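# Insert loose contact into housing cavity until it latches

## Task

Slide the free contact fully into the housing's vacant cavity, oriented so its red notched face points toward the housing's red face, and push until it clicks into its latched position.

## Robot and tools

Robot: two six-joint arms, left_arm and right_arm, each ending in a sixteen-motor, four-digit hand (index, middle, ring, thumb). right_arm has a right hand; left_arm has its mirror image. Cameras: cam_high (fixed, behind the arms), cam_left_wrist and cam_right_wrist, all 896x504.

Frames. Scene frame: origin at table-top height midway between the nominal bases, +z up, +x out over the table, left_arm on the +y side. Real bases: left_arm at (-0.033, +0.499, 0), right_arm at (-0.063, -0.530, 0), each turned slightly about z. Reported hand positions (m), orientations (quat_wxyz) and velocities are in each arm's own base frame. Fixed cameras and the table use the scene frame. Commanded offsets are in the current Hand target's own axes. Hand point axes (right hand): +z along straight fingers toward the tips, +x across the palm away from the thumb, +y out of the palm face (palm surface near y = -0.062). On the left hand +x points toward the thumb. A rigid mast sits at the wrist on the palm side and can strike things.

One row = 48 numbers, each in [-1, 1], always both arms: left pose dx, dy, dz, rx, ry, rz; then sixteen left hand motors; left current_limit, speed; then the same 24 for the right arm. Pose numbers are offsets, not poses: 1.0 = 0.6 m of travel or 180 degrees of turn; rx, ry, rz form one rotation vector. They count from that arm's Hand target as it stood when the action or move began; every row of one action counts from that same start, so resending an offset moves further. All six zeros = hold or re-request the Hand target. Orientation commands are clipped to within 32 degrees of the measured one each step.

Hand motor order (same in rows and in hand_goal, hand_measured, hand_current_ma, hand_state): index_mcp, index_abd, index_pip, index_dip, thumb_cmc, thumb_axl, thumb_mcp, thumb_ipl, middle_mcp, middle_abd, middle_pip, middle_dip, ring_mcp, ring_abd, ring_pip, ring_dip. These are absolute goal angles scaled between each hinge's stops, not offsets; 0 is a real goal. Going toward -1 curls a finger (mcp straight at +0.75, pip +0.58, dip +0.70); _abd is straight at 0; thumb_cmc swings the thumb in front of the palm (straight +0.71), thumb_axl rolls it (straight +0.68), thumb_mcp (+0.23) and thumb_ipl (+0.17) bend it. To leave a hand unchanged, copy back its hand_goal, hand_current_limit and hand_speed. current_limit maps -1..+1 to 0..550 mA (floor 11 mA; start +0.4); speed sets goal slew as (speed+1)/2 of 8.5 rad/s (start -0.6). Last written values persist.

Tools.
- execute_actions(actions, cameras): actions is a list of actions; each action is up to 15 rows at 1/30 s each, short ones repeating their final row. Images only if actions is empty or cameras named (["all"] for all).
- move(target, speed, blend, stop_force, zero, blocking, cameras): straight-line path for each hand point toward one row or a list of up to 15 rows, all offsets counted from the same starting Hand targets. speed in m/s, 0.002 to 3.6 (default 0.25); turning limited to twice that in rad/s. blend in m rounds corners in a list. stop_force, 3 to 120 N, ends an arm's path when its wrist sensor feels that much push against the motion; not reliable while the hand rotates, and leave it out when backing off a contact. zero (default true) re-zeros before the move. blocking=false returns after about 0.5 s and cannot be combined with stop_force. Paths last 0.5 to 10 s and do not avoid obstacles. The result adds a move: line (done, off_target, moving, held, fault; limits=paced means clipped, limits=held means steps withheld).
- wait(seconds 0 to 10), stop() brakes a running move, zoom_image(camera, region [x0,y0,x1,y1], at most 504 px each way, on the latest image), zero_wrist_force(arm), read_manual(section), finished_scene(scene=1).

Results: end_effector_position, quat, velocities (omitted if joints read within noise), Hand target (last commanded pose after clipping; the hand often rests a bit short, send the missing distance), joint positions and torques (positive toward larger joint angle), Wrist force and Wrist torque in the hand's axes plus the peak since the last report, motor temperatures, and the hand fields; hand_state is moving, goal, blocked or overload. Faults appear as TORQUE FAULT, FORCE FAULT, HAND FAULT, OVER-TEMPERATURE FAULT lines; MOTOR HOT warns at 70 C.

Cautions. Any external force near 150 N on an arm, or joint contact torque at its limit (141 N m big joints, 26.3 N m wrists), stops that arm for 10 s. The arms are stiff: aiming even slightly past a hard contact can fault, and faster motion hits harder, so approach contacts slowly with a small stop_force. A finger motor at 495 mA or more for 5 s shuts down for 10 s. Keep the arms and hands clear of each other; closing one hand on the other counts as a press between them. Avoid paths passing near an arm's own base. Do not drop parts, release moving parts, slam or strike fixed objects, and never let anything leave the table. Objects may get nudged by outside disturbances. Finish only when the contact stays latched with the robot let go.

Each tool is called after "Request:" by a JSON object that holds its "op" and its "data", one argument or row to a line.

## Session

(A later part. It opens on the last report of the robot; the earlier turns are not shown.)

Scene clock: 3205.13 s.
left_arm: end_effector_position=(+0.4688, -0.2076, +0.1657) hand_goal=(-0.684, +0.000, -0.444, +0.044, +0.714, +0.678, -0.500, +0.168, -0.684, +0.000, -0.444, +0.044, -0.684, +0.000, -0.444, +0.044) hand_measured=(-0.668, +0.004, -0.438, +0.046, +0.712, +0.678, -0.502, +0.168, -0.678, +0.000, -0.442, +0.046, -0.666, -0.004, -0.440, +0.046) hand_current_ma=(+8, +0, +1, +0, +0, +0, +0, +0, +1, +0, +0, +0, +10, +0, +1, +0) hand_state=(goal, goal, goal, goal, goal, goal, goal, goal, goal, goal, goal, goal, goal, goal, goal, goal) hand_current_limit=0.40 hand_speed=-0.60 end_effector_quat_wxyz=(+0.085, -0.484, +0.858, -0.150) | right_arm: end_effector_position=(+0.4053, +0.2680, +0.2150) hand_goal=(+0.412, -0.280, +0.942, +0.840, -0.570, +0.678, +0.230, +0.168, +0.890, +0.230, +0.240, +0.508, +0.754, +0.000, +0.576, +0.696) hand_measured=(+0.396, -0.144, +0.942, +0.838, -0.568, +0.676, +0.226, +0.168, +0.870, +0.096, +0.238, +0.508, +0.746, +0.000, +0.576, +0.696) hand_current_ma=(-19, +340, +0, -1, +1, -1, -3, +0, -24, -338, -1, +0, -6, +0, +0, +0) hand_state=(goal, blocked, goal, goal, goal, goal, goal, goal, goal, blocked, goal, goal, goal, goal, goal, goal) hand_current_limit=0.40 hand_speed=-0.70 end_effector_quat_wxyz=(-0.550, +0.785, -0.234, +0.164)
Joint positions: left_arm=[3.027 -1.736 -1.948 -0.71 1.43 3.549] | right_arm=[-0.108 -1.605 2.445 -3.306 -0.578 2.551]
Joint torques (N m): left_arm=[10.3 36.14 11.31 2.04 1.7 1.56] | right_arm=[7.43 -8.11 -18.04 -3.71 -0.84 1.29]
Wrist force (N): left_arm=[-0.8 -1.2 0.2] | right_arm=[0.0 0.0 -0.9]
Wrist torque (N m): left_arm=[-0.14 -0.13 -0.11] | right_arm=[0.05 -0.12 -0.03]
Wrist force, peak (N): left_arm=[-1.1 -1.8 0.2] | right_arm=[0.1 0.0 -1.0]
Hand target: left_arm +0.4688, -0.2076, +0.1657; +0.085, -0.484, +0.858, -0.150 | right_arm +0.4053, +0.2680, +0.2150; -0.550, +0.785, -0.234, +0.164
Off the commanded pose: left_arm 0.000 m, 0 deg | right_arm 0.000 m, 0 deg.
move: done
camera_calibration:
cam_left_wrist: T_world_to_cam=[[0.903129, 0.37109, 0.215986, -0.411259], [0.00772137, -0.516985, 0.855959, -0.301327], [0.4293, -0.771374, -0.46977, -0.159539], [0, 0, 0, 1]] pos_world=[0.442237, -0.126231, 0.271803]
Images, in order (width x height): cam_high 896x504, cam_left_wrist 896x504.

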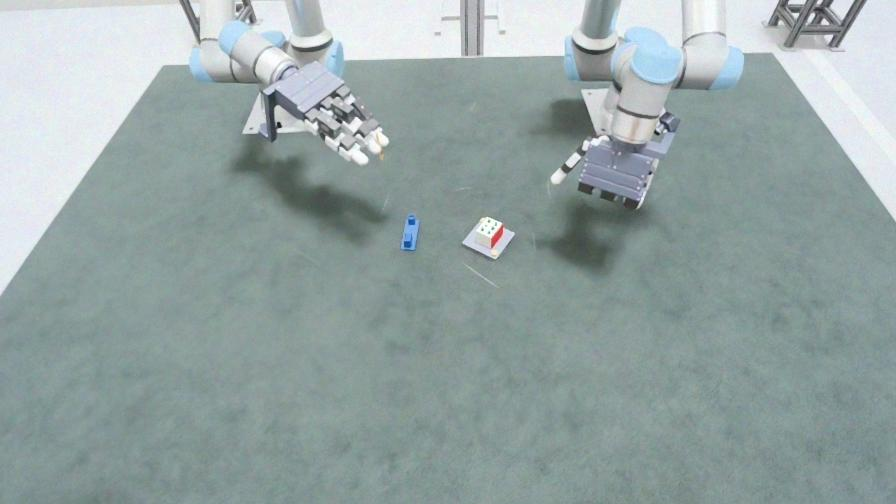

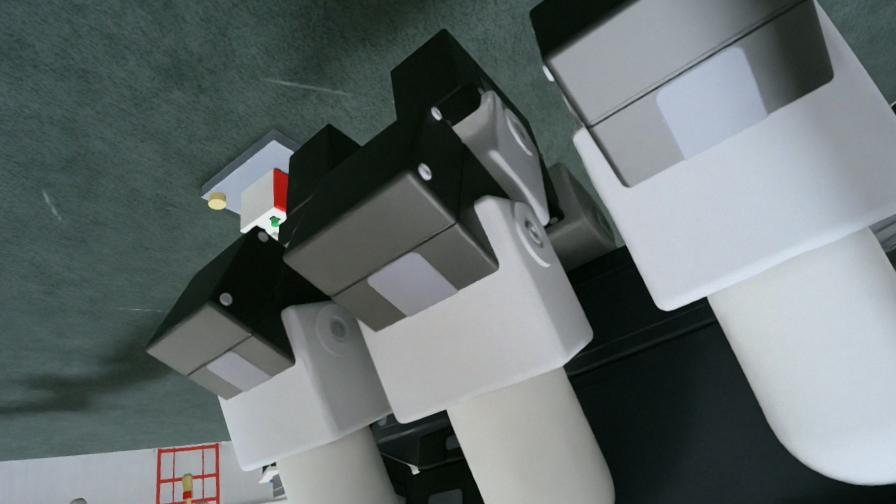

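Request:
{"op": "move", "data": {
  "target": [
    [0,0,0,0,0,0,0.754,0.0,0.576,0.696,-0.571,0.678,0.23,0.168,0.754,0,0.576,0.696,0.754,0.0,0.576,0.696,0.4,-0.6,0,0,0,0,0,0,0.411,-0.28,0.9416,0.8406,-0.571,0.678,0.23,0.168,0.8904,0.23,0.2409,0.5072,0.754,0,0.576,0.696,0.4,-0.7],
    [0,0,0,0,0,0,0.754,0.0,0.576,0.696,-0.571,0.678,0.23,0.168,0.754,0,0.576,0.696,0.754,0.0,0.576,0.696,0.4,-0.6,-0.2602,-0.1567,0.4303,0,0.2767,0.1007,0.411,-0.28,0.9416,0.8406,-0.571,0.678,0.23,0.168,0.8904,0.23,0.2409,0.5072,0.754,0,0.576,0.696,0.4,-0.7]
  ],
  "cameras": ["cam_high","cam_left_wrist"],
  "speed": 0.12
}}

Request:
{"op": "zoom_image", "data": {
  "camera": "cam_high",
  "region": [430, 100, 540, 270]
}}

Request:
{"op": "zoom_image", "data": {
  "camera": "cam_left_wrist",
  "region": [140, 100, 440, 330]
}}

Scene clock: 3237.47 s.
left_arm: end_effector_position=(+0.4688, -0.2076, +0.1657) hand_goal=(+0.754, +0.000, +0.576, +0.696, -0.570, +0.678, +0.230, +0.168, +0.754, +0.000, +0.576, +0.696, +0.754, +0.000, +0.576, +0.696) hand_measured=(+0.744, +0.004, +0.574, +0.694, -0.568, +0.678, +0.220, +0.168, +0.744, +0.000, +0.574, +0.694, +0.744, -0.004, +0.574, +0.694) hand_current_ma=(-3, +0, +0, +0, +0, +0, -4, +0, -3, +0, +0, +0, -3, +0, +0, +0) hand_state=(goal, goal, goal, goal, goal, goal, goal, goal, goal, goal, goal, goal, goal, goal, goal, goal) hand_current_limit=0.40 hand_speed=-0.60 end_effector_quat_wxyz=(+0.085, -0.484, +0.858, -0.150) | right_arm: end_effector_position=(+0.4249, +0.5834, +0.2152) hand_goal=(+0.412, -0.280, +0.942, +0.840, -0.570, +0.678, +0.230, +0.168, +0.890, +0.230, +0.240, +0.508, +0.754, +0.000, +0.576, +0.696) hand_measured=(+0.396, -0.144, +0.942, +0.838, -0.568, +0.676, +0.226, +0.168, +0.870, +0.096, +0.238, +0.508, +0.746, +0.000, +0.576, +0.696) hand_current_ma=(-19, +340, +0, -1, +1, -1, -3, +0, -24, -338, -1, +0, -6, +0, +0, +0) hand_state=(goal, blocked, goal, goal, goal, goal, goal, goal, goal, blocked, goal, goal, goal, goal, goal, goal) hand_current_limit=0.40 hand_speed=-0.70 end_effector_quat_wxyz=(-0.419, +0.598, -0.560, +0.392)
Joint positions: left_arm=[3.027 -1.736 -1.948 -0.71 1.43 3.549] | right_arm=[0.933 -1.019 1.671 -3.281 -2.369 3.525]
Joint torques (N m): left_arm=[8.92 25.37 13 2.35 0.74 1.46] | right_arm=[-8.63 -50.71 -19.7 -2.43 -1.1 -0.57]
Wrist force (N): left_arm=[-1.1 -1.0 0.3] | right_arm=[0.2 0.4 -0.7]
Wrist torque (N m): left_arm=[-0.29 -0.07 -0.14] | right_arm=[0.07 -0.12 0.05]
Wrist force, peak (N): left_arm=[-1.2 -1.3 0.3] | right_arm=[0.6 0.7 -1.2]
Hand target: left_arm +0.4688, -0.2076, +0.1657; +0.085, -0.484, +0.858, -0.150 | right_arm +0.4249, +0.5834, +0.2153; -0.419, +0.598, -0.560, +0.392
Off the commanded pose: left_arm 0.000 m, 0 deg | right_arm 0.000 m, 0 deg.
move: done
camera_calibration:
cam_left_wrist: T_world_to_cam=[[0.903129, 0.37109, 0.215986, -0.411259], [0.00772137, -0.516985, 0.855959, -0.301327], [0.4293, -0.771374, -0.46977, -0.159539], [0, 0, 0, 1]] pos_world=[0.442237, -0.126231, 0.271803]
Images, in order (width x height): cam_high 896x504, cam_left_wrist 896x504.

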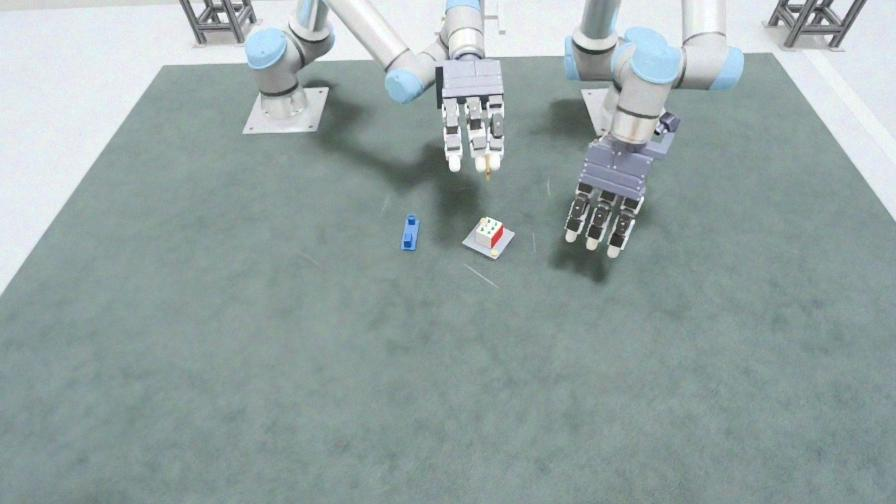

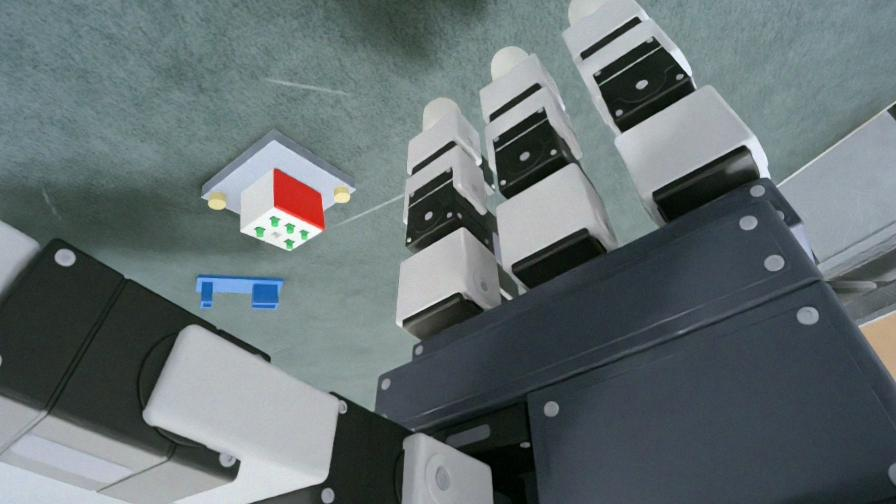

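Scaled by 2.965 from the camera's 896x504 image, which has a finer 1280x720 frame.

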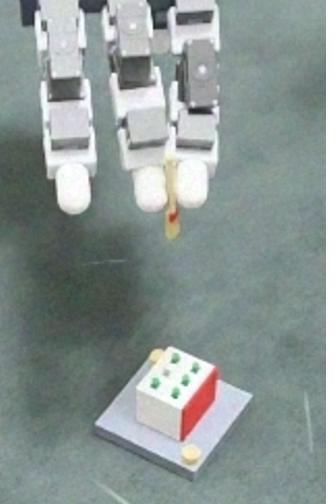

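Scaled by 1.680 from the camera's 896x504 image, which has a finer 1280x720 frame.

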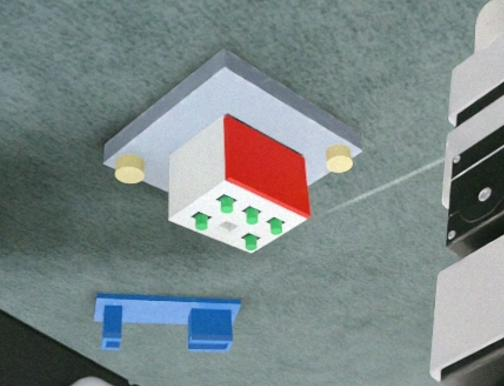

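Request:
{"op": "zoom_image", "data": {
  "camera": "cam_high",
  "region": [470, 145, 510, 190]
}}

Request:
{"op": "zoom_image", "data": {
  "camera": "cam_high",
  "region": [460, 205, 520, 265]
}}

Request:
{"op": "zoom_image", "data": {
  "camera": "cam_left_wrist",
  "region": [200, 160, 360, 260]
}}

Scaled by 11.200 from the camera's 896x504 image, which has a finer 1280x720 frame.

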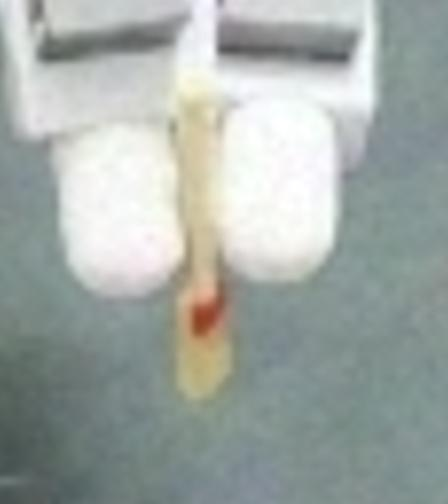

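Scaled by 8.400 from the camera's 896x504 image, which has a finer 1280x720 frame.

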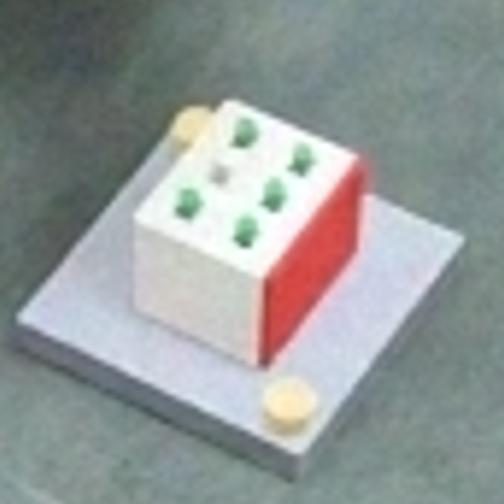

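Scaled by 3.150 from the camera's 896x504 image, which has a finer 1280x720 frame.

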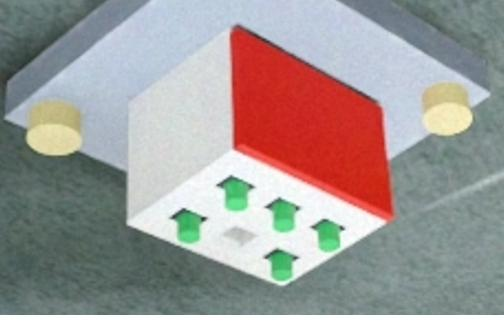

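Request:
{"op": "move", "data": {
  "target": [0,0,0,0,0,0,0.754,0.0,0.576,0.696,-0.571,0.678,0.23,0.168,0.754,0,0.576,0.696,0.754,0.0,0.576,0.696,0.4,-0.6,0,0.14879,0.05415,0,0,0,0.411,-0.28,0.9416,0.8406,-0.571,0.678,0.23,0.168,0.8904,0.23,0.2409,0.5072,0.754,0,0.576,0.696,0.4,-0.7],
  "cameras": ["cam_high","cam_left_wrist"],
  "speed": 0.08
}}

Request:
{"op": "zoom_image", "data": {
  "camera": "cam_high",
  "region": [460, 180, 520, 240]
}}

Request:
{"op": "zoom_image", "data": {
  "camera": "cam_left_wrist",
  "region": [200, 160, 360, 280]
}}

Scene clock: 3257.70 s.
left_arm: end_effector_position=(+0.4688, -0.2076, +0.1657) hand_goal=(+0.754, +0.000, +0.576, +0.696, -0.570, +0.678, +0.230, +0.168, +0.754, +0.000, +0.576, +0.696, +0.754, +0.000, +0.576, +0.696) hand_measured=(+0.744, +0.004, +0.574, +0.694, -0.568, +0.678, +0.220, +0.168, +0.744, +0.000, +0.574, +0.694, +0.744, -0.004, +0.574, +0.694) hand_current_ma=(-3, +0, +0, +0, +0, +0, -4, +0, -3, +0, +0, +0, -3, +0, +0, +0) hand_state=(goal, goal, goal, goal, goal, goal, goal, goal, goal, goal, goal, goal, goal, goal, goal, goal) hand_current_limit=0.40 hand_speed=-0.60 end_effector_quat_wxyz=(+0.085, -0.484, +0.858, -0.150) | right_arm: end_effector_position=(+0.4250, +0.5834, +0.1202) hand_goal=(+0.412, -0.280, +0.942, +0.840, -0.570, +0.678, +0.230, +0.168, +0.890, +0.230, +0.240, +0.508, +0.754, +0.000, +0.576, +0.696) hand_measured=(+0.396, -0.144, +0.942, +0.838, -0.568, +0.676, +0.226, +0.168, +0.872, +0.096, +0.238, +0.508, +0.746, +0.000, +0.576, +0.696) hand_current_ma=(-19, +340, +0, -1, +1, -1, -3, +0, -24, -338, -1, +0, -6, +0, +0, +0) hand_state=(goal, blocked, goal, goal, goal, goal, goal, goal, goal, blocked, goal, goal, goal, goal, goal, goal) hand_current_limit=0.40 hand_speed=-0.70 end_effector_quat_wxyz=(-0.419, +0.598, -0.560, +0.392)
Joint positions: left_arm=[3.027 -1.736 -1.948 -0.71 1.43 3.549] | right_arm=[0.933 -0.865 1.715 -3.479 -2.369 3.525]
Joint torques (N m): left_arm=[8.52 25.31 14.97 2.72 0.23 1.44] | right_arm=[5.64 -55.79 -21.5 -0.38 -2.65 -1.51]
Wrist force (N): left_arm=[-1.0 -1.4 0.2] | right_arm=[0.0 0.4 -0.7]
Wrist torque (N m): left_arm=[-0.34 -0.07 -0.14] | right_arm=[0.06 -0.12 0.03]
Wrist force, peak (N): left_arm=[-1.1 -1.4 0.1] | right_arm=[0.2 -1.0 -1.3]
Hand target: left_arm +0.4688, -0.2076, +0.1657; +0.085, -0.484, +0.858, -0.150 | right_arm +0.4249, +0.5835, +0.1203; -0.419, +0.598, -0.560, +0.392
Off the commanded pose: left_arm 0.000 m, 0 deg | right_arm 0.000 m, 0 deg.
move: done
camera_calibration:
cam_left_wrist: T_world_to_cam=[[0.903129, 0.37109, 0.215986, -0.411259], [0.00772137, -0.516985, 0.855959, -0.301327], [0.4293, -0.771374, -0.46977, -0.159539], [0, 0, 0, 1]] pos_world=[0.442237, -0.126231, 0.271803]
Images, in order (width x height): cam_high 896x504, cam_left_wrist 896x504.

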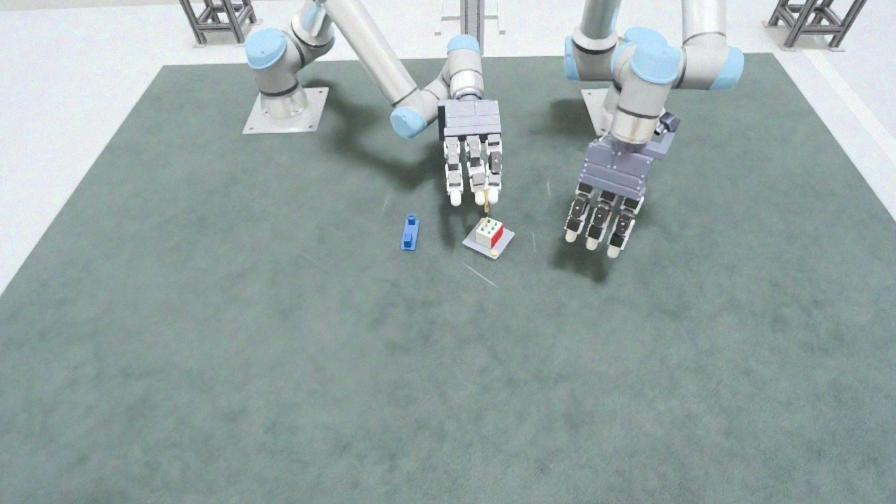

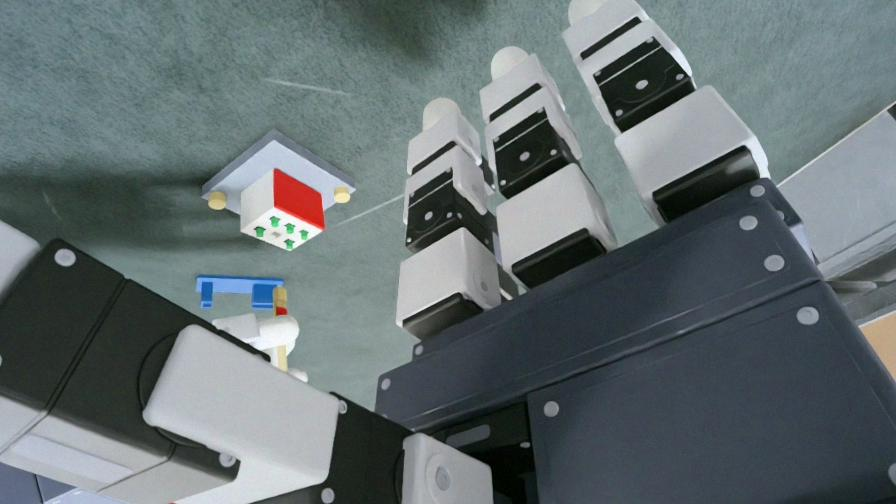

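Scaled by 8.400 from the camera's 896x504 image, which has a finer 1280x720 frame.

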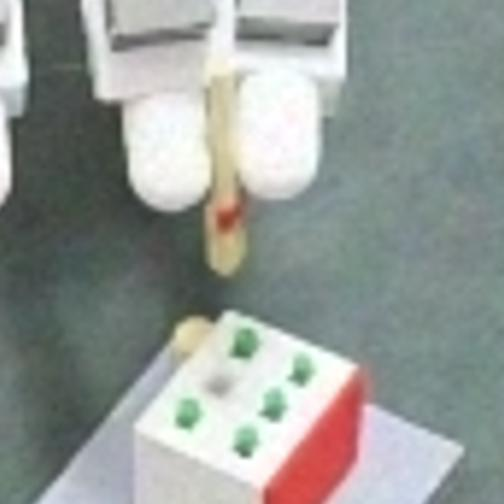

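Scaled by 3.150 from the camera's 896x504 image, which has a finer 1280x720 frame.

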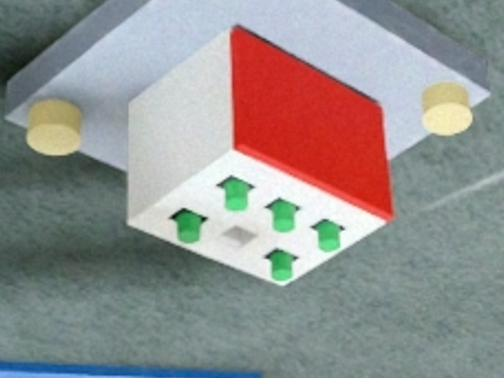

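Request:
{"op": "zoom_image", "data": {
  "camera": "cam_left_wrist",
  "region": [230, 275, 330, 385]
}}

Request:
{"op": "zoom_image", "data": {
  "camera": "cam_high",
  "region": [475, 185, 500, 215]
}}

Scaled by 4.582 from the camera's 896x504 image, which has a finer 1280x720 frame.

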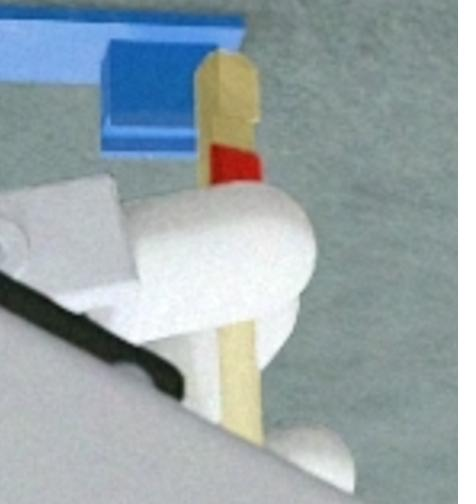

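Scaled by 16.800 from the camera's 896x504 image, which has a finer 1280x720 frame.

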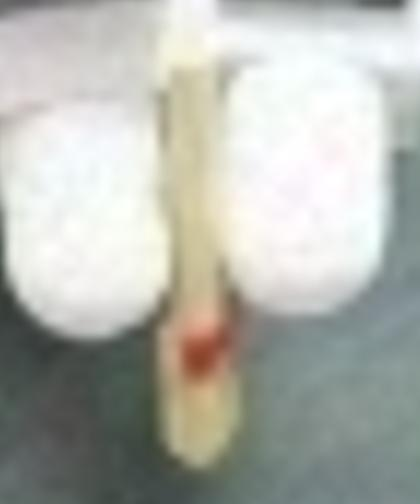

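Request:
{"op": "zoom_image", "data": {
  "camera": "cam_left_wrist",
  "region": [264, 282, 296, 318]
}}

Request:
{"op": "zoom_image", "data": {
  "camera": "cam_high",
  "region": [481, 202, 493, 216]
}}

Scaled by 14.000 from the camera's 896x504 image, which has a finer 1280x720 frame.

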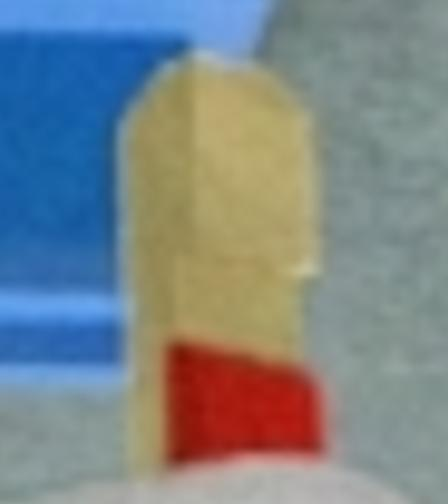

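Scaled by 36.000 from the camera's 896x504 image, which has a finer 1280x720 frame.

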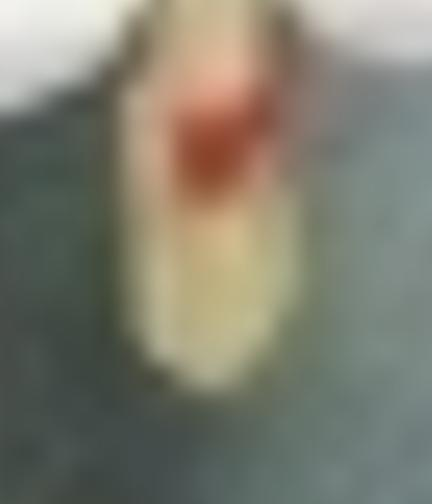

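Request:
{"op": "move", "data": {
  "target": [0,0,0,0,0,0,0.754,0.0,0.576,0.696,-0.571,0.678,0.23,0.168,0.754,0,0.576,0.696,0.754,0.0,0.576,0.696,0.4,-0.6,-0.0394,-0.0016,0.0045,0,0.0611,0.0222,0.411,-0.28,0.9416,0.8406,-0.571,0.678,0.23,0.168,0.8904,0.23,0.2409,0.5072,0.754,0,0.576,0.696,0.4,-0.7],
  "cameras": ["cam_high","cam_left_wrist"],
  "speed": 0.05
}}

Request:
{"op": "zoom_image", "data": {
  "camera": "cam_left_wrist",
  "region": [230, 210, 330, 320]
}}

Request:
{"op": "zoom_image", "data": {
  "camera": "cam_left_wrist",
  "region": [264, 282, 296, 318]
}}

Request:
{"op": "zoom_image", "data": {
  "camera": "cam_high",
  "region": [470, 190, 505, 240]
}}

Scene clock: 3325.33 s.
left_arm: end_effector_position=(+0.4688, -0.2076, +0.1657) hand_goal=(+0.754, +0.000, +0.576, +0.696, -0.570, +0.678, +0.230, +0.168, +0.754, +0.000, +0.576, +0.696, +0.754, +0.000, +0.576, +0.696) hand_measured=(+0.744, +0.004, +0.574, +0.694, -0.568, +0.678, +0.220, +0.168, +0.744, +0.000, +0.574, +0.694, +0.744, -0.004, +0.574, +0.694) hand_current_ma=(-3, +0, +0, +0, +0, +0, -4, +0, -3, +0, +0, +0, -3, +0, +0, +0) hand_state=(goal, goal, goal, goal, goal, goal, goal, goal, goal, goal, goal, goal, goal, goal, goal, goal) hand_current_limit=0.40 hand_speed=-0.60 end_effector_quat_wxyz=(+0.085, -0.484, +0.858, -0.150) | right_arm: end_effector_position=(+0.4257, +0.5982, +0.1204) hand_goal=(+0.412, -0.280, +0.942, +0.840, -0.570, +0.678, +0.230, +0.168, +0.890, +0.230, +0.240, +0.508, +0.754, +0.000, +0.576, +0.696) hand_measured=(+0.396, -0.144, +0.942, +0.838, -0.568, +0.676, +0.226, +0.168, +0.872, +0.096, +0.238, +0.508, +0.746, +0.000, +0.576, +0.696) hand_current_ma=(-19, +340, +0, -1, +1, -1, -3, +0, -24, -338, -1, +0, -6, +0, +0, +0) hand_state=(goal, blocked, goal, goal, goal, goal, goal, goal, goal, blocked, goal, goal, goal, goal, goal, goal) hand_current_limit=0.40 hand_speed=-0.70 end_effector_quat_wxyz=(-0.394, +0.562, -0.596, +0.417)
Joint positions: left_arm=[3.027 -1.736 -1.948 -0.71 1.43 3.549] | right_arm=[0.973 -0.833 1.626 -3.319 -2.509 3.662]
Joint torques (N m): left_arm=[7.53 25.75 16.81 3.03 -0.3 1.38] | right_arm=[2.85 -44.6 -10.89 -3.63 0.38 -1.02]
Wrist force (N): left_arm=[-0.9 -1.1 0.1] | right_arm=[0.1 0.0 -0.8]
Wrist torque (N m): left_arm=[-0.29 -0.09 -0.13] | right_arm=[0.03 -0.11 -0.05]
Wrist force, peak (N): left_arm=[-1.1 -1.4 0.2] | right_arm=[0.0 0.4 -1.1]
Hand target: left_arm +0.4688, -0.2076, +0.1657; +0.085, -0.484, +0.858, -0.150 | right_arm +0.4257, +0.5982, +0.1203; -0.394, +0.562, -0.596, +0.417 (not the last commanded pose)
Off the commanded pose: left_arm 0.000 m, 0 deg | right_arm 0.009 m, 4 deg.
move: held (right_arm; a check stopped the path); limits=held
pose unreachable (right arm): on one or more control steps of this call, first in action 0 (counted from 0), this arm could not follow its commanded pose, so it was not sent that pose on those steps. It may still have moved: this result reports where it is.
cause: moving toward the commanded pose would bring two parts of the arm too close to each other (joints 4 (wrist 1) to 6 (wrist 3) lie between them).
camera_calibration:
cam_left_wrist: T_world_to_cam=[[0.903129, 0.37109, 0.215986, -0.411259], [0.00772137, -0.516985, 0.855959, -0.301327], [0.4293, -0.771374, -0.46977, -0.159539], [0, 0, 0, 1]] pos_world=[0.442237, -0.126231, 0.271803]
Images, in order (width x height): cam_high 896x504, cam_left_wrist 896x504.

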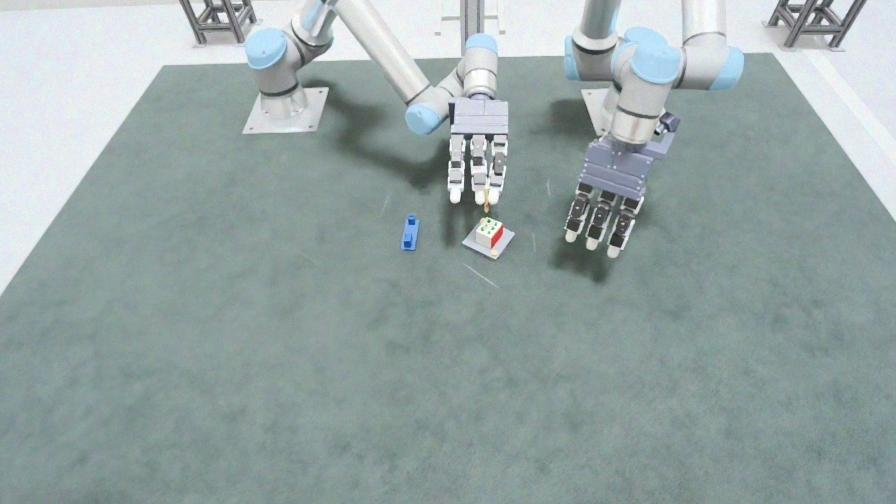

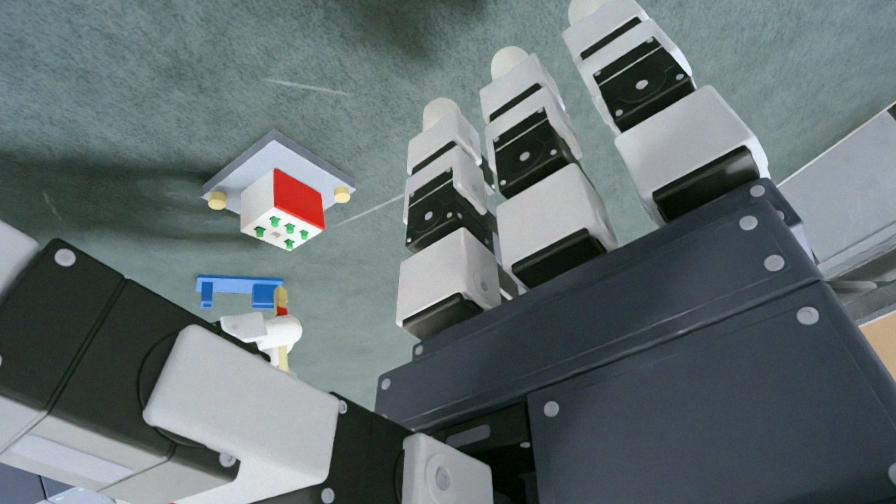

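Scaled by 4.582 from the camera's 896x504 image, which has a finer 1280x720 frame.

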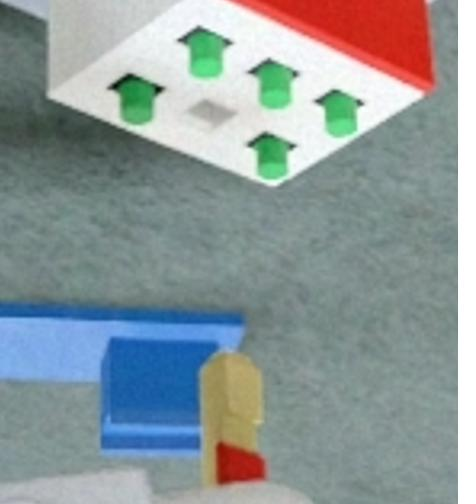

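Scaled by 14.000 from the camera's 896x504 image, which has a finer 1280x720 frame.

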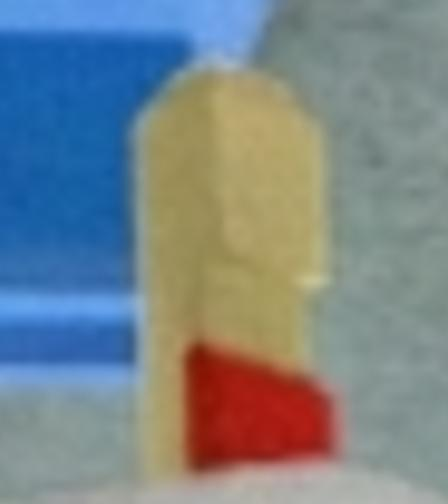

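Scaled by 10.080 from the camera's 896x504 image, which has a finer 1280x720 frame.

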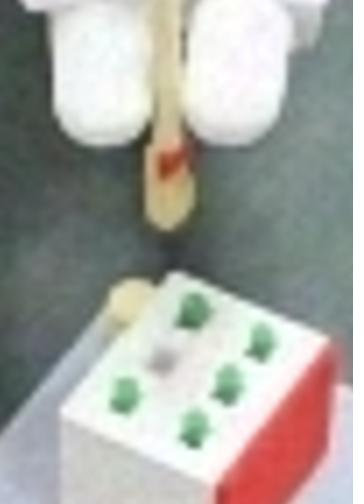

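Request:
{"op": "zoom_image", "data": {
  "camera": "cam_left_wrist",
  "region": [270, 286, 292, 304]
}}

Request:
{"op": "zoom_image", "data": {
  "camera": "cam_left_wrist",
  "region": [236, 205, 332, 253]
}}

Scaled by 22.909 from the camera's 896x504 image, which has a finer 1280x720 frame.

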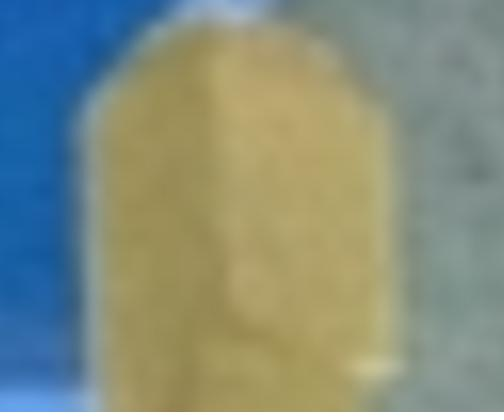

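Scaled by 5.250 from the camera's 896x504 image, which has a finer 1280x720 frame.

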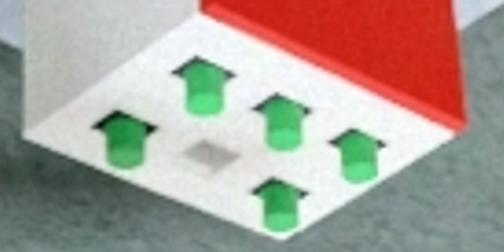

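Request:
{"op": "move", "data": {
  "target": [0,0,0,0,0,0,0.754,0.0,0.576,0.696,-0.571,0.678,0.23,0.168,0.754,0,0.576,0.696,0.754,0.0,0.576,0.696,0.4,-0.6,0,0,0,0,0,0,0.411,-0.26,0.9416,0.8406,-0.571,0.678,0.23,0.168,0.8904,0.25,0.2409,0.5072,0.754,0,0.576,0.696,0.4,-0.97],
  "cameras": ["cam_high","cam_left_wrist"]
}}

Request:
{"op": "zoom_image", "data": {
  "camera": "cam_left_wrist",
  "region": [270, 286, 292, 304]
}}

Request:
{"op": "zoom_image", "data": {
  "camera": "cam_left_wrist",
  "region": [230, 210, 330, 320]
}}

Scene clock: 3387.23 s.
left_arm: end_effector_position=(+0.4688, -0.2076, +0.1657) hand_goal=(+0.754, +0.000, +0.576, +0.696, -0.570, +0.678, +0.230, +0.168, +0.754, +0.000, +0.576, +0.696, +0.754, +0.000, +0.576, +0.696) hand_measured=(+0.744, +0.004, +0.574, +0.694, -0.568, +0.678, +0.220, +0.168, +0.744, +0.000, +0.574, +0.694, +0.744, -0.004, +0.574, +0.694) hand_current_ma=(-3, +0, +0, +0, +0, +0, -4, +0, -3, +0, +0, +0, -3, +0, +0, +0) hand_state=(goal, goal, goal, goal, goal, goal, goal, goal, goal, goal, goal, goal, goal, goal, goal, goal) hand_current_limit=0.40 hand_speed=-0.60 end_effector_quat_wxyz=(+0.085, -0.484, +0.858, -0.150) | right_arm: end_effector_position=(+0.4257, +0.5982, +0.1203) hand_goal=(+0.412, -0.260, +0.942, +0.840, -0.570, +0.678, +0.230, +0.168, +0.890, +0.250, +0.240, +0.508, +0.754, +0.000, +0.576, +0.696) hand_measured=(+0.396, -0.144, +0.942, +0.838, -0.568, +0.676, +0.226, +0.168, +0.872, +0.096, +0.238, +0.508, +0.746, +0.000, +0.576, +0.696) hand_current_ma=(-19, +267, +0, +0, +1, -1, -3, +0, -24, -385, -1, +0, -6, +0, +0, +0) hand_state=(goal, blocked, goal, goal, goal, goal, goal, goal, goal, blocked, goal, goal, goal, goal, goal, goal) hand_current_limit=0.40 hand_speed=-0.97 end_effector_quat_wxyz=(-0.394, +0.562, -0.596, +0.417)
Joint positions: left_arm=[3.027 -1.736 -1.948 -0.71 1.43 3.549] | right_arm=[0.973 -0.833 1.626 -3.319 -2.509 3.661]
Joint torques (N m): left_arm=[8.5 25.97 17.09 3.1 -0.78 1.54] | right_arm=[-9.73 -53.95 -9.14 -4.03 0.67 -1.69]
Wrist force (N): left_arm=[-0.8 -1.1 0.3] | right_arm=[0.1 0.3 -0.8]
Wrist torque (N m): left_arm=[-0.32 -0.11 -0.11] | right_arm=[0.07 -0.11 -0.05]
Wrist force, peak (N): left_arm=[-1.1 -1.4 0.4] | right_arm=[0.3 0.1 -1.0]
Hand target: left_arm +0.4688, -0.2076, +0.1657; +0.085, -0.484, +0.858, -0.150 | right_arm +0.4257, +0.5982, +0.1203; -0.394, +0.562, -0.596, +0.417
Off the commanded pose: left_arm 0.000 m, 0 deg | right_arm 0.000 m, 0 deg.
move: done
camera_calibration:
cam_left_wrist: T_world_to_cam=[[0.903129, 0.37109, 0.215986, -0.411259], [0.00772137, -0.516985, 0.855959, -0.301327], [0.4293, -0.771374, -0.46977, -0.159539], [0, 0, 0, 1]] pos_world=[0.442237, -0.126231, 0.271803]
Images, in order (width x height): cam_high 896x504, cam_left_wrist 896x504.

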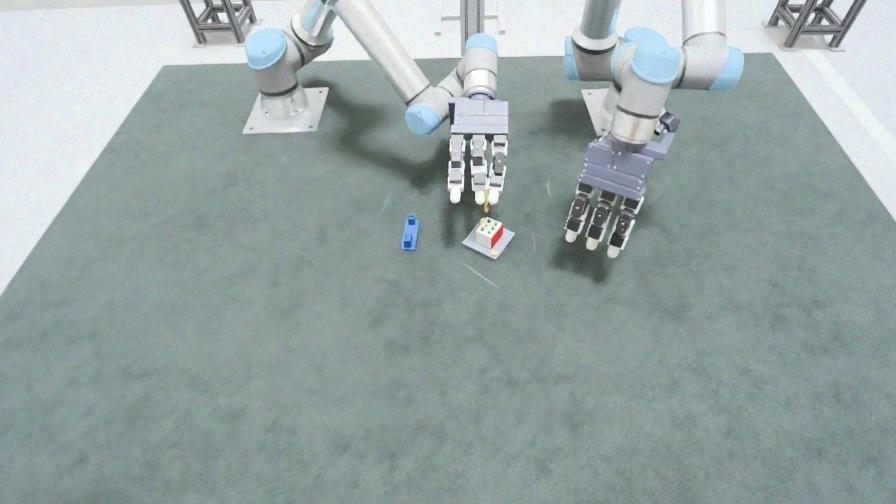

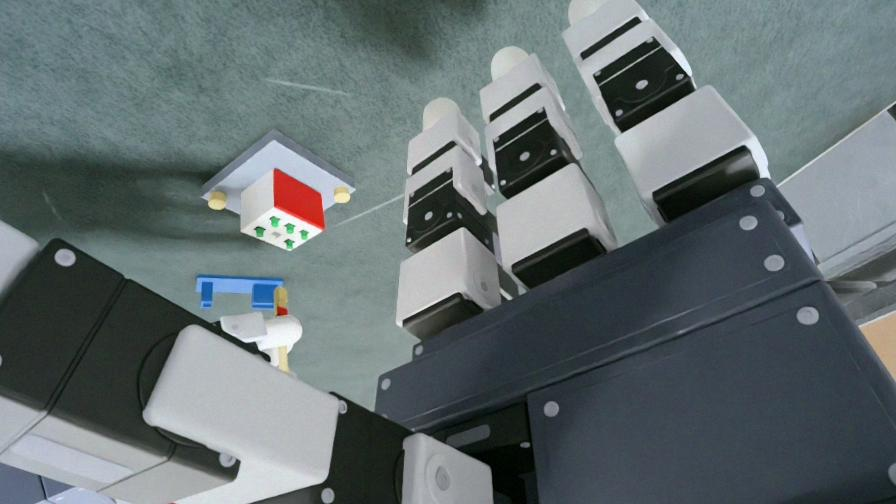

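Scaled by 22.909 from the camera's 896x504 image, which has a finer 1280x720 frame.

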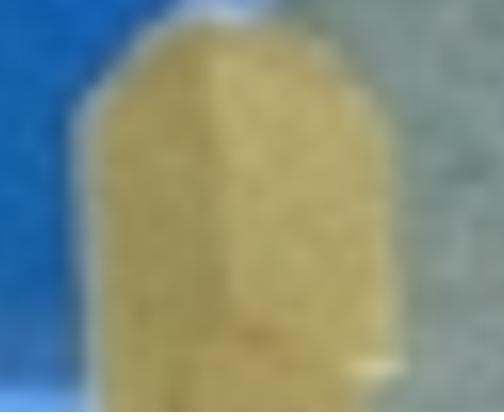

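Scaled by 4.582 from the camera's 896x504 image, which has a finer 1280x720 frame.

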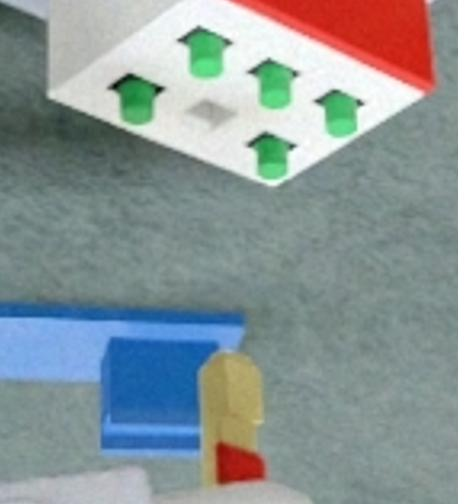

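Request:
{"op": "move", "data": {
  "target": [0,0,0,0,0,0,0.754,0.0,0.576,0.696,-0.571,0.678,0.23,0.168,0.754,0,0.576,0.696,0.754,0.0,0.576,0.696,0.4,-0.6,0,0,0,0,0,0,0.411,-0.235,0.9416,0.8406,-0.571,0.678,0.23,0.168,0.8904,0.255,0.2409,0.5072,0.754,0,0.576,0.696,0.4,-0.97]
}}

Request:
{"op": "move", "data": {
  "target": [0,0,0,0,0,0,0.754,0.0,0.576,0.696,-0.571,0.678,0.23,0.168,0.754,0,0.576,0.696,0.754,0.0,0.576,0.696,0.4,-0.6,0,0,0,0,0,0,0.411,-0.215,0.9416,0.8406,-0.571,0.678,0.23,0.168,0.8904,0.26,0.2409,0.5072,0.754,0,0.576,0.696,0.4,-0.97],
  "cameras": ["cam_left_wrist"]
}}

Request:
{"op": "zoom_image", "data": {
  "camera": "cam_left_wrist",
  "region": [270, 286, 292, 304]
}}

Scene clock: 3395.40 s.
left_arm: end_effector_position=(+0.4688, -0.2076, +0.1657) hand_goal=(+0.754, +0.000, +0.576, +0.696, -0.570, +0.678, +0.230, +0.168, +0.754, +0.000, +0.576, +0.696, +0.754, +0.000, +0.576, +0.696) hand_measured=(+0.744, +0.004, +0.574, +0.694, -0.568, +0.678, +0.220, +0.168, +0.744, +0.000, +0.574, +0.694, +0.744, -0.004, +0.574, +0.694) hand_current_ma=(-3, +0, +0, +0, +0, +0, -4, +0, -3, +0, +0, +0, -3, +0, +0, +0) hand_state=(goal, goal, goal, goal, goal, goal, goal, goal, goal, goal, goal, goal, goal, goal, goal, goal) hand_current_limit=0.40 hand_speed=-0.60 end_effector_quat_wxyz=(+0.085, -0.484, +0.858, -0.150) | right_arm: end_effector_position=(+0.4257, +0.5982, +0.1203) hand_goal=(+0.412, -0.234, +0.942, +0.840, -0.570, +0.678, +0.230, +0.168, +0.890, +0.256, +0.240, +0.508, +0.754, +0.000, +0.576, +0.696) hand_measured=(+0.396, -0.144, +0.942, +0.838, -0.568, +0.676, +0.226, +0.168, +0.872, +0.096, +0.238, +0.508, +0.746, +0.000, +0.576, +0.696) hand_current_ma=(-19, +181, +0, +0, +1, -1, -3, +0, -24, -385, -1, +0, -6, +0, +0, +0) hand_state=(goal, blocked, goal, goal, goal, goal, goal, goal, goal, blocked, goal, goal, goal, goal, goal, goal) hand_current_limit=0.40 hand_speed=-0.97 end_effector_quat_wxyz=(-0.394, +0.562, -0.596, +0.417)
Joint positions: left_arm=[3.027 -1.736 -1.948 -0.71 1.43 3.549] | right_arm=[0.973 -0.833 1.626 -3.319 -2.509 3.661]
Joint torques (N m): left_arm=[6.38 25.85 17.54 3.72 -1.1 1.38] | right_arm=[-10.11 -55.85 -10.52 -3.65 0.59 -1.36]
Wrist force (N): left_arm=[-0.7 -1.0 0.2] | right_arm=[0.2 0.3 -0.5]
Wrist torque (N m): left_arm=[-0.28 -0.11 -0.12] | right_arm=[0.04 -0.14 -0.03]
Wrist force, peak (N): left_arm=[-1.2 -1.2 0.4] | right_arm=[0.4 0.2 -1.0]
Hand target: left_arm +0.4688, -0.2076, +0.1657; +0.085, -0.484, +0.858, -0.150 | right_arm +0.4257, +0.5982, +0.1203; -0.394, +0.562, -0.596, +0.417
Off the commanded pose: left_arm 0.000 m, 0 deg | right_arm 0.000 m, 0 deg.
move: done

Scene clock: 3395.90 s.
left_arm: end_effector_position=(+0.4688, -0.2076, +0.1657) hand_goal=(+0.754, +0.000, +0.576, +0.696, -0.570, +0.678, +0.230, +0.168, +0.754, +0.000, +0.576, +0.696, +0.754, +0.000, +0.576, +0.696) hand_measured=(+0.744, +0.004, +0.574, +0.694, -0.568, +0.678, +0.220, +0.168, +0.744, +0.000, +0.574, +0.694, +0.744, -0.004, +0.574, +0.694) hand_current_ma=(-3, +0, +0, +0, +0, +0, -4, +0, -3, +0, +0, +0, -3, +0, +0, +0) hand_state=(goal, goal, goal, goal, goal, goal, goal, goal, goal, goal, goal, goal, goal, goal, goal, goal) hand_current_limit=0.40 hand_speed=-0.60 end_effector_quat_wxyz=(+0.085, -0.484, +0.858, -0.150) | right_arm: end_effector_position=(+0.4257, +0.5982, +0.1203) hand_goal=(+0.412, -0.214, +0.942, +0.840, -0.570, +0.678, +0.230, +0.168, +0.890, +0.260, +0.240, +0.508, +0.754, +0.000, +0.576, +0.696) hand_measured=(+0.396, -0.144, +0.942, +0.838, -0.568, +0.676, +0.226, +0.168, +0.872, +0.096, +0.238, +0.508, +0.746, +0.000, +0.576, +0.696) hand_current_ma=(-19, +123, +0, +0, +1, -1, -3, +0, -24, -385, -1, +0, -6, +0, +0, +0) hand_state=(goal, blocked, goal, goal, goal, goal, goal, goal, goal, blocked, goal, goal, goal, goal, goal, goal) hand_current_limit=0.40 hand_speed=-0.97 end_effector_quat_wxyz=(-0.394, +0.562, -0.596, +0.417)
Joint positions: left_arm=[3.027 -1.736 -1.948 -0.71 1.43 3.549] | right_arm=[0.973 -0.833 1.626 -3.319 -2.509 3.661]
Joint torques (N m): left_arm=[7.4 25.35 17.87 3.65 -1.15 1.3] | right_arm=[-8.65 -54.51 -9.94 -3.63 0.62 -1.26]
Wrist force (N): left_arm=[-0.9 -1.1 0.2] | right_arm=[0.3 0.2 -0.6]
Wrist torque (N m): left_arm=[-0.30 -0.10 -0.12] | right_arm=[0.03 -0.14 -0.03]
Wrist force, peak (N): left_arm=[-1.1 -1.2 0.1] | right_arm=[0.3 0.3 -0.9]
Hand target: left_arm +0.4688, -0.2076, +0.1657; +0.085, -0.484, +0.858, -0.150 | right_arm +0.4257, +0.5982, +0.1203; -0.394, +0.562, -0.596, +0.417
Off the commanded pose: left_arm 0.000 m, 0 deg | right_arm 0.000 m, 0 deg.
move: done
camera_calibration:
cam_left_wrist: T_world_to_cam=[[0.903129, 0.37109, 0.215986, -0.411259], [0.00772137, -0.516985, 0.855959, -0.301327], [0.4293, -0.771374, -0.46977, -0.159539], [0, 0, 0, 1]] pos_world=[0.442237, -0.126231, 0.271803]
Images, in order (width x height): cam_left_wrist 896x504.

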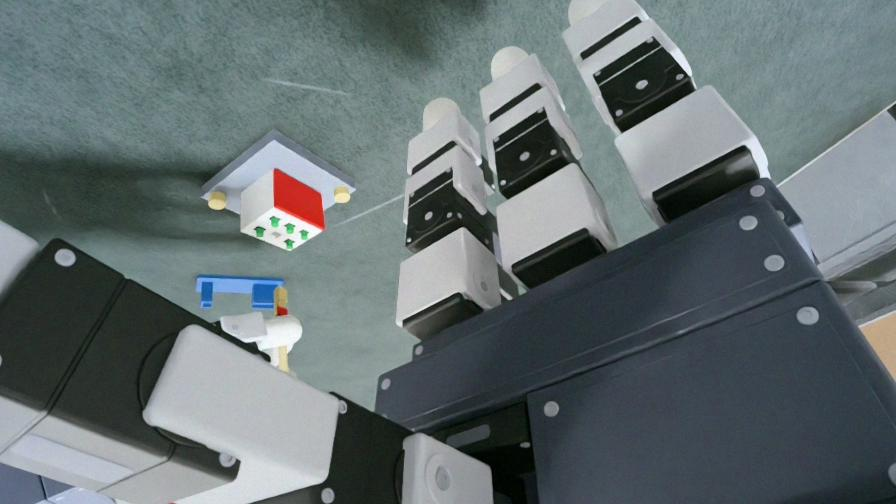

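Scaled by 22.909 from the camera's 896x504 image, which has a finer 1280x720 frame.

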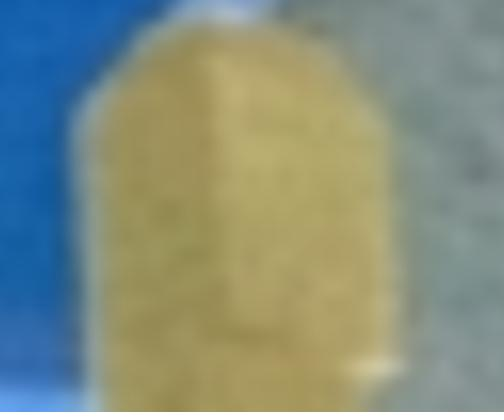

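Request:
{"op": "execute_actions", "data": {
  "actions": [],
  "cameras": ["cam_high","cam_left_wrist"]
}}

Request:
{"op": "zoom_image", "data": {
  "camera": "cam_left_wrist",
  "region": [180, 150, 390, 330]
}}

Scene clock: 3422.50 s.
left_arm: end_effector_position=(+0.4688, -0.2076, +0.1657) hand_goal=(+0.754, +0.000, +0.576, +0.696, -0.570, +0.678, +0.230, +0.168, +0.754, +0.000, +0.576, +0.696, +0.754, +0.000, +0.576, +0.696) hand_measured=(+0.744, +0.004, +0.574, +0.694, -0.568, +0.678, +0.220, +0.168, +0.744, +0.000, +0.574, +0.694, +0.744, -0.004, +0.574, +0.694) hand_current_ma=(-3, +0, +0, +0, +0, +0, -4, +0, -3, +0, +0, +0, -3, +0, +0, +0) hand_state=(goal, goal, goal, goal, goal, goal, goal, goal, goal, goal, goal, goal, goal, goal, goal, goal) hand_current_limit=0.40 hand_speed=-0.60 end_effector_quat_wxyz=(+0.085, -0.484, +0.858, -0.150) | right_arm: end_effector_position=(+0.4257, +0.5982, +0.1203) hand_goal=(+0.412, -0.214, +0.942, +0.840, -0.570, +0.678, +0.230, +0.168, +0.890, +0.260, +0.240, +0.508, +0.754, +0.000, +0.576, +0.696) hand_measured=(+0.396, -0.144, +0.942, +0.838, -0.568, +0.676, +0.226, +0.168, +0.872, +0.096, +0.238, +0.508, +0.746, +0.000, +0.576, +0.696) hand_current_ma=(-19, +123, +0, +0, +1, -1, -3, +0, -24, -385, -1, +0, -6, +0, +0, +0) hand_state=(goal, blocked, goal, goal, goal, goal, goal, goal, goal, blocked, goal, goal, goal, goal, goal, goal) hand_current_limit=0.40 hand_speed=-0.97 end_effector_quat_wxyz=(-0.394, +0.562, -0.596, +0.417)
Joint positions: left_arm=[3.027 -1.736 -1.948 -0.71 1.43 3.549] | right_arm=[0.973 -0.833 1.626 -3.319 -2.509 3.661]
Joint velocities: within noise
Joint torques (N m): left_arm=[8.6 26.24 18.42 3.75 -1.34 1.36] | right_arm=[-10.59 -55.75 -10.24 -3.92 0.67 -1.17]
Motor temperatures (°C): left_arm=[29 31 29 35 42 34] | right_arm=[29 30 32 31 35 34]
Wrist force (N): left_arm=[-1.0 -1.1 0.1] | right_arm=[0.3 0.2 -0.6]
Wrist torque (N m): left_arm=[-0.29 -0.07 -0.14] | right_arm=[0.03 -0.14 -0.03]
Wrist force, peak (N): left_arm=[-1.0 -1.3 0.4] | right_arm=[0.4 0.4 -0.7]
Hand target: left_arm +0.4688, -0.2076, +0.1657; +0.085, -0.484, +0.858, -0.150 | right_arm +0.4257, +0.5982, +0.1203; -0.394, +0.562, -0.596, +0.417
Off the commanded pose: left_arm 0.000 m, 0 deg | right_arm 0.000 m, 0 deg.
camera_calibration:
cam_left_wrist: T_world_to_cam=[[0.903129, 0.37109, 0.215986, -0.411259], [0.00772137, -0.516985, 0.855959, -0.301327], [0.4293, -0.771374, -0.46977, -0.159539], [0, 0, 0, 1]] pos_world=[0.442237, -0.126231, 0.271803]
Images, in order (width x height): cam_high 896x504, cam_left_wrist 896x504.

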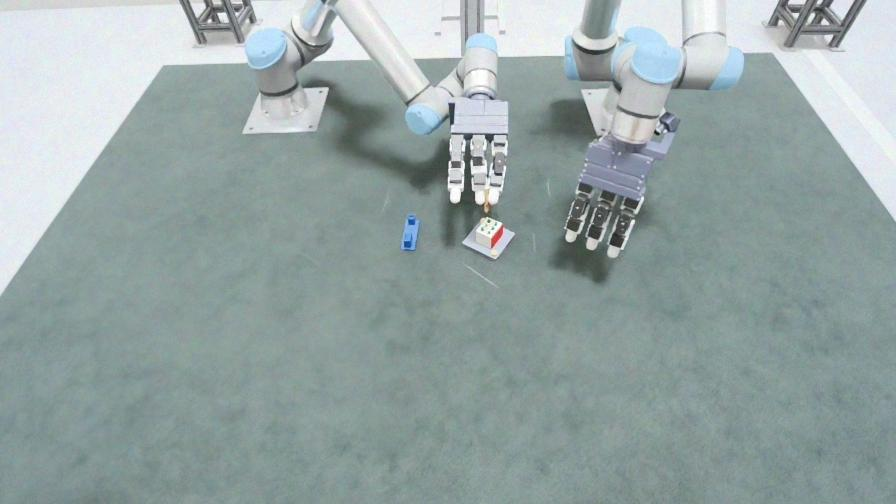

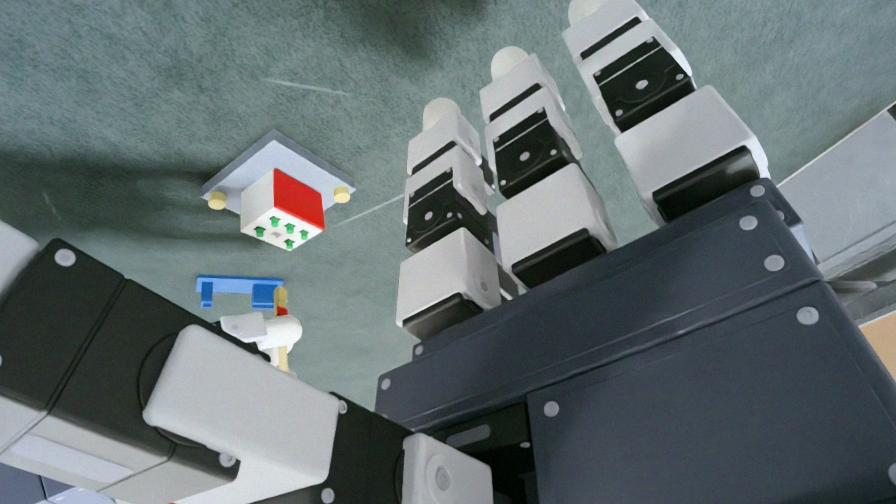

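Scaled by 2.400 from the camera's 896x504 image, which has a finer 1280x720 frame.

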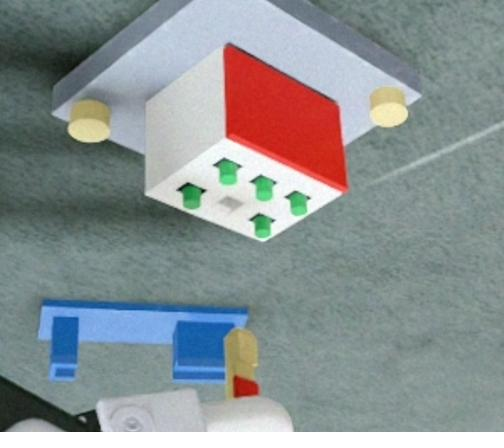

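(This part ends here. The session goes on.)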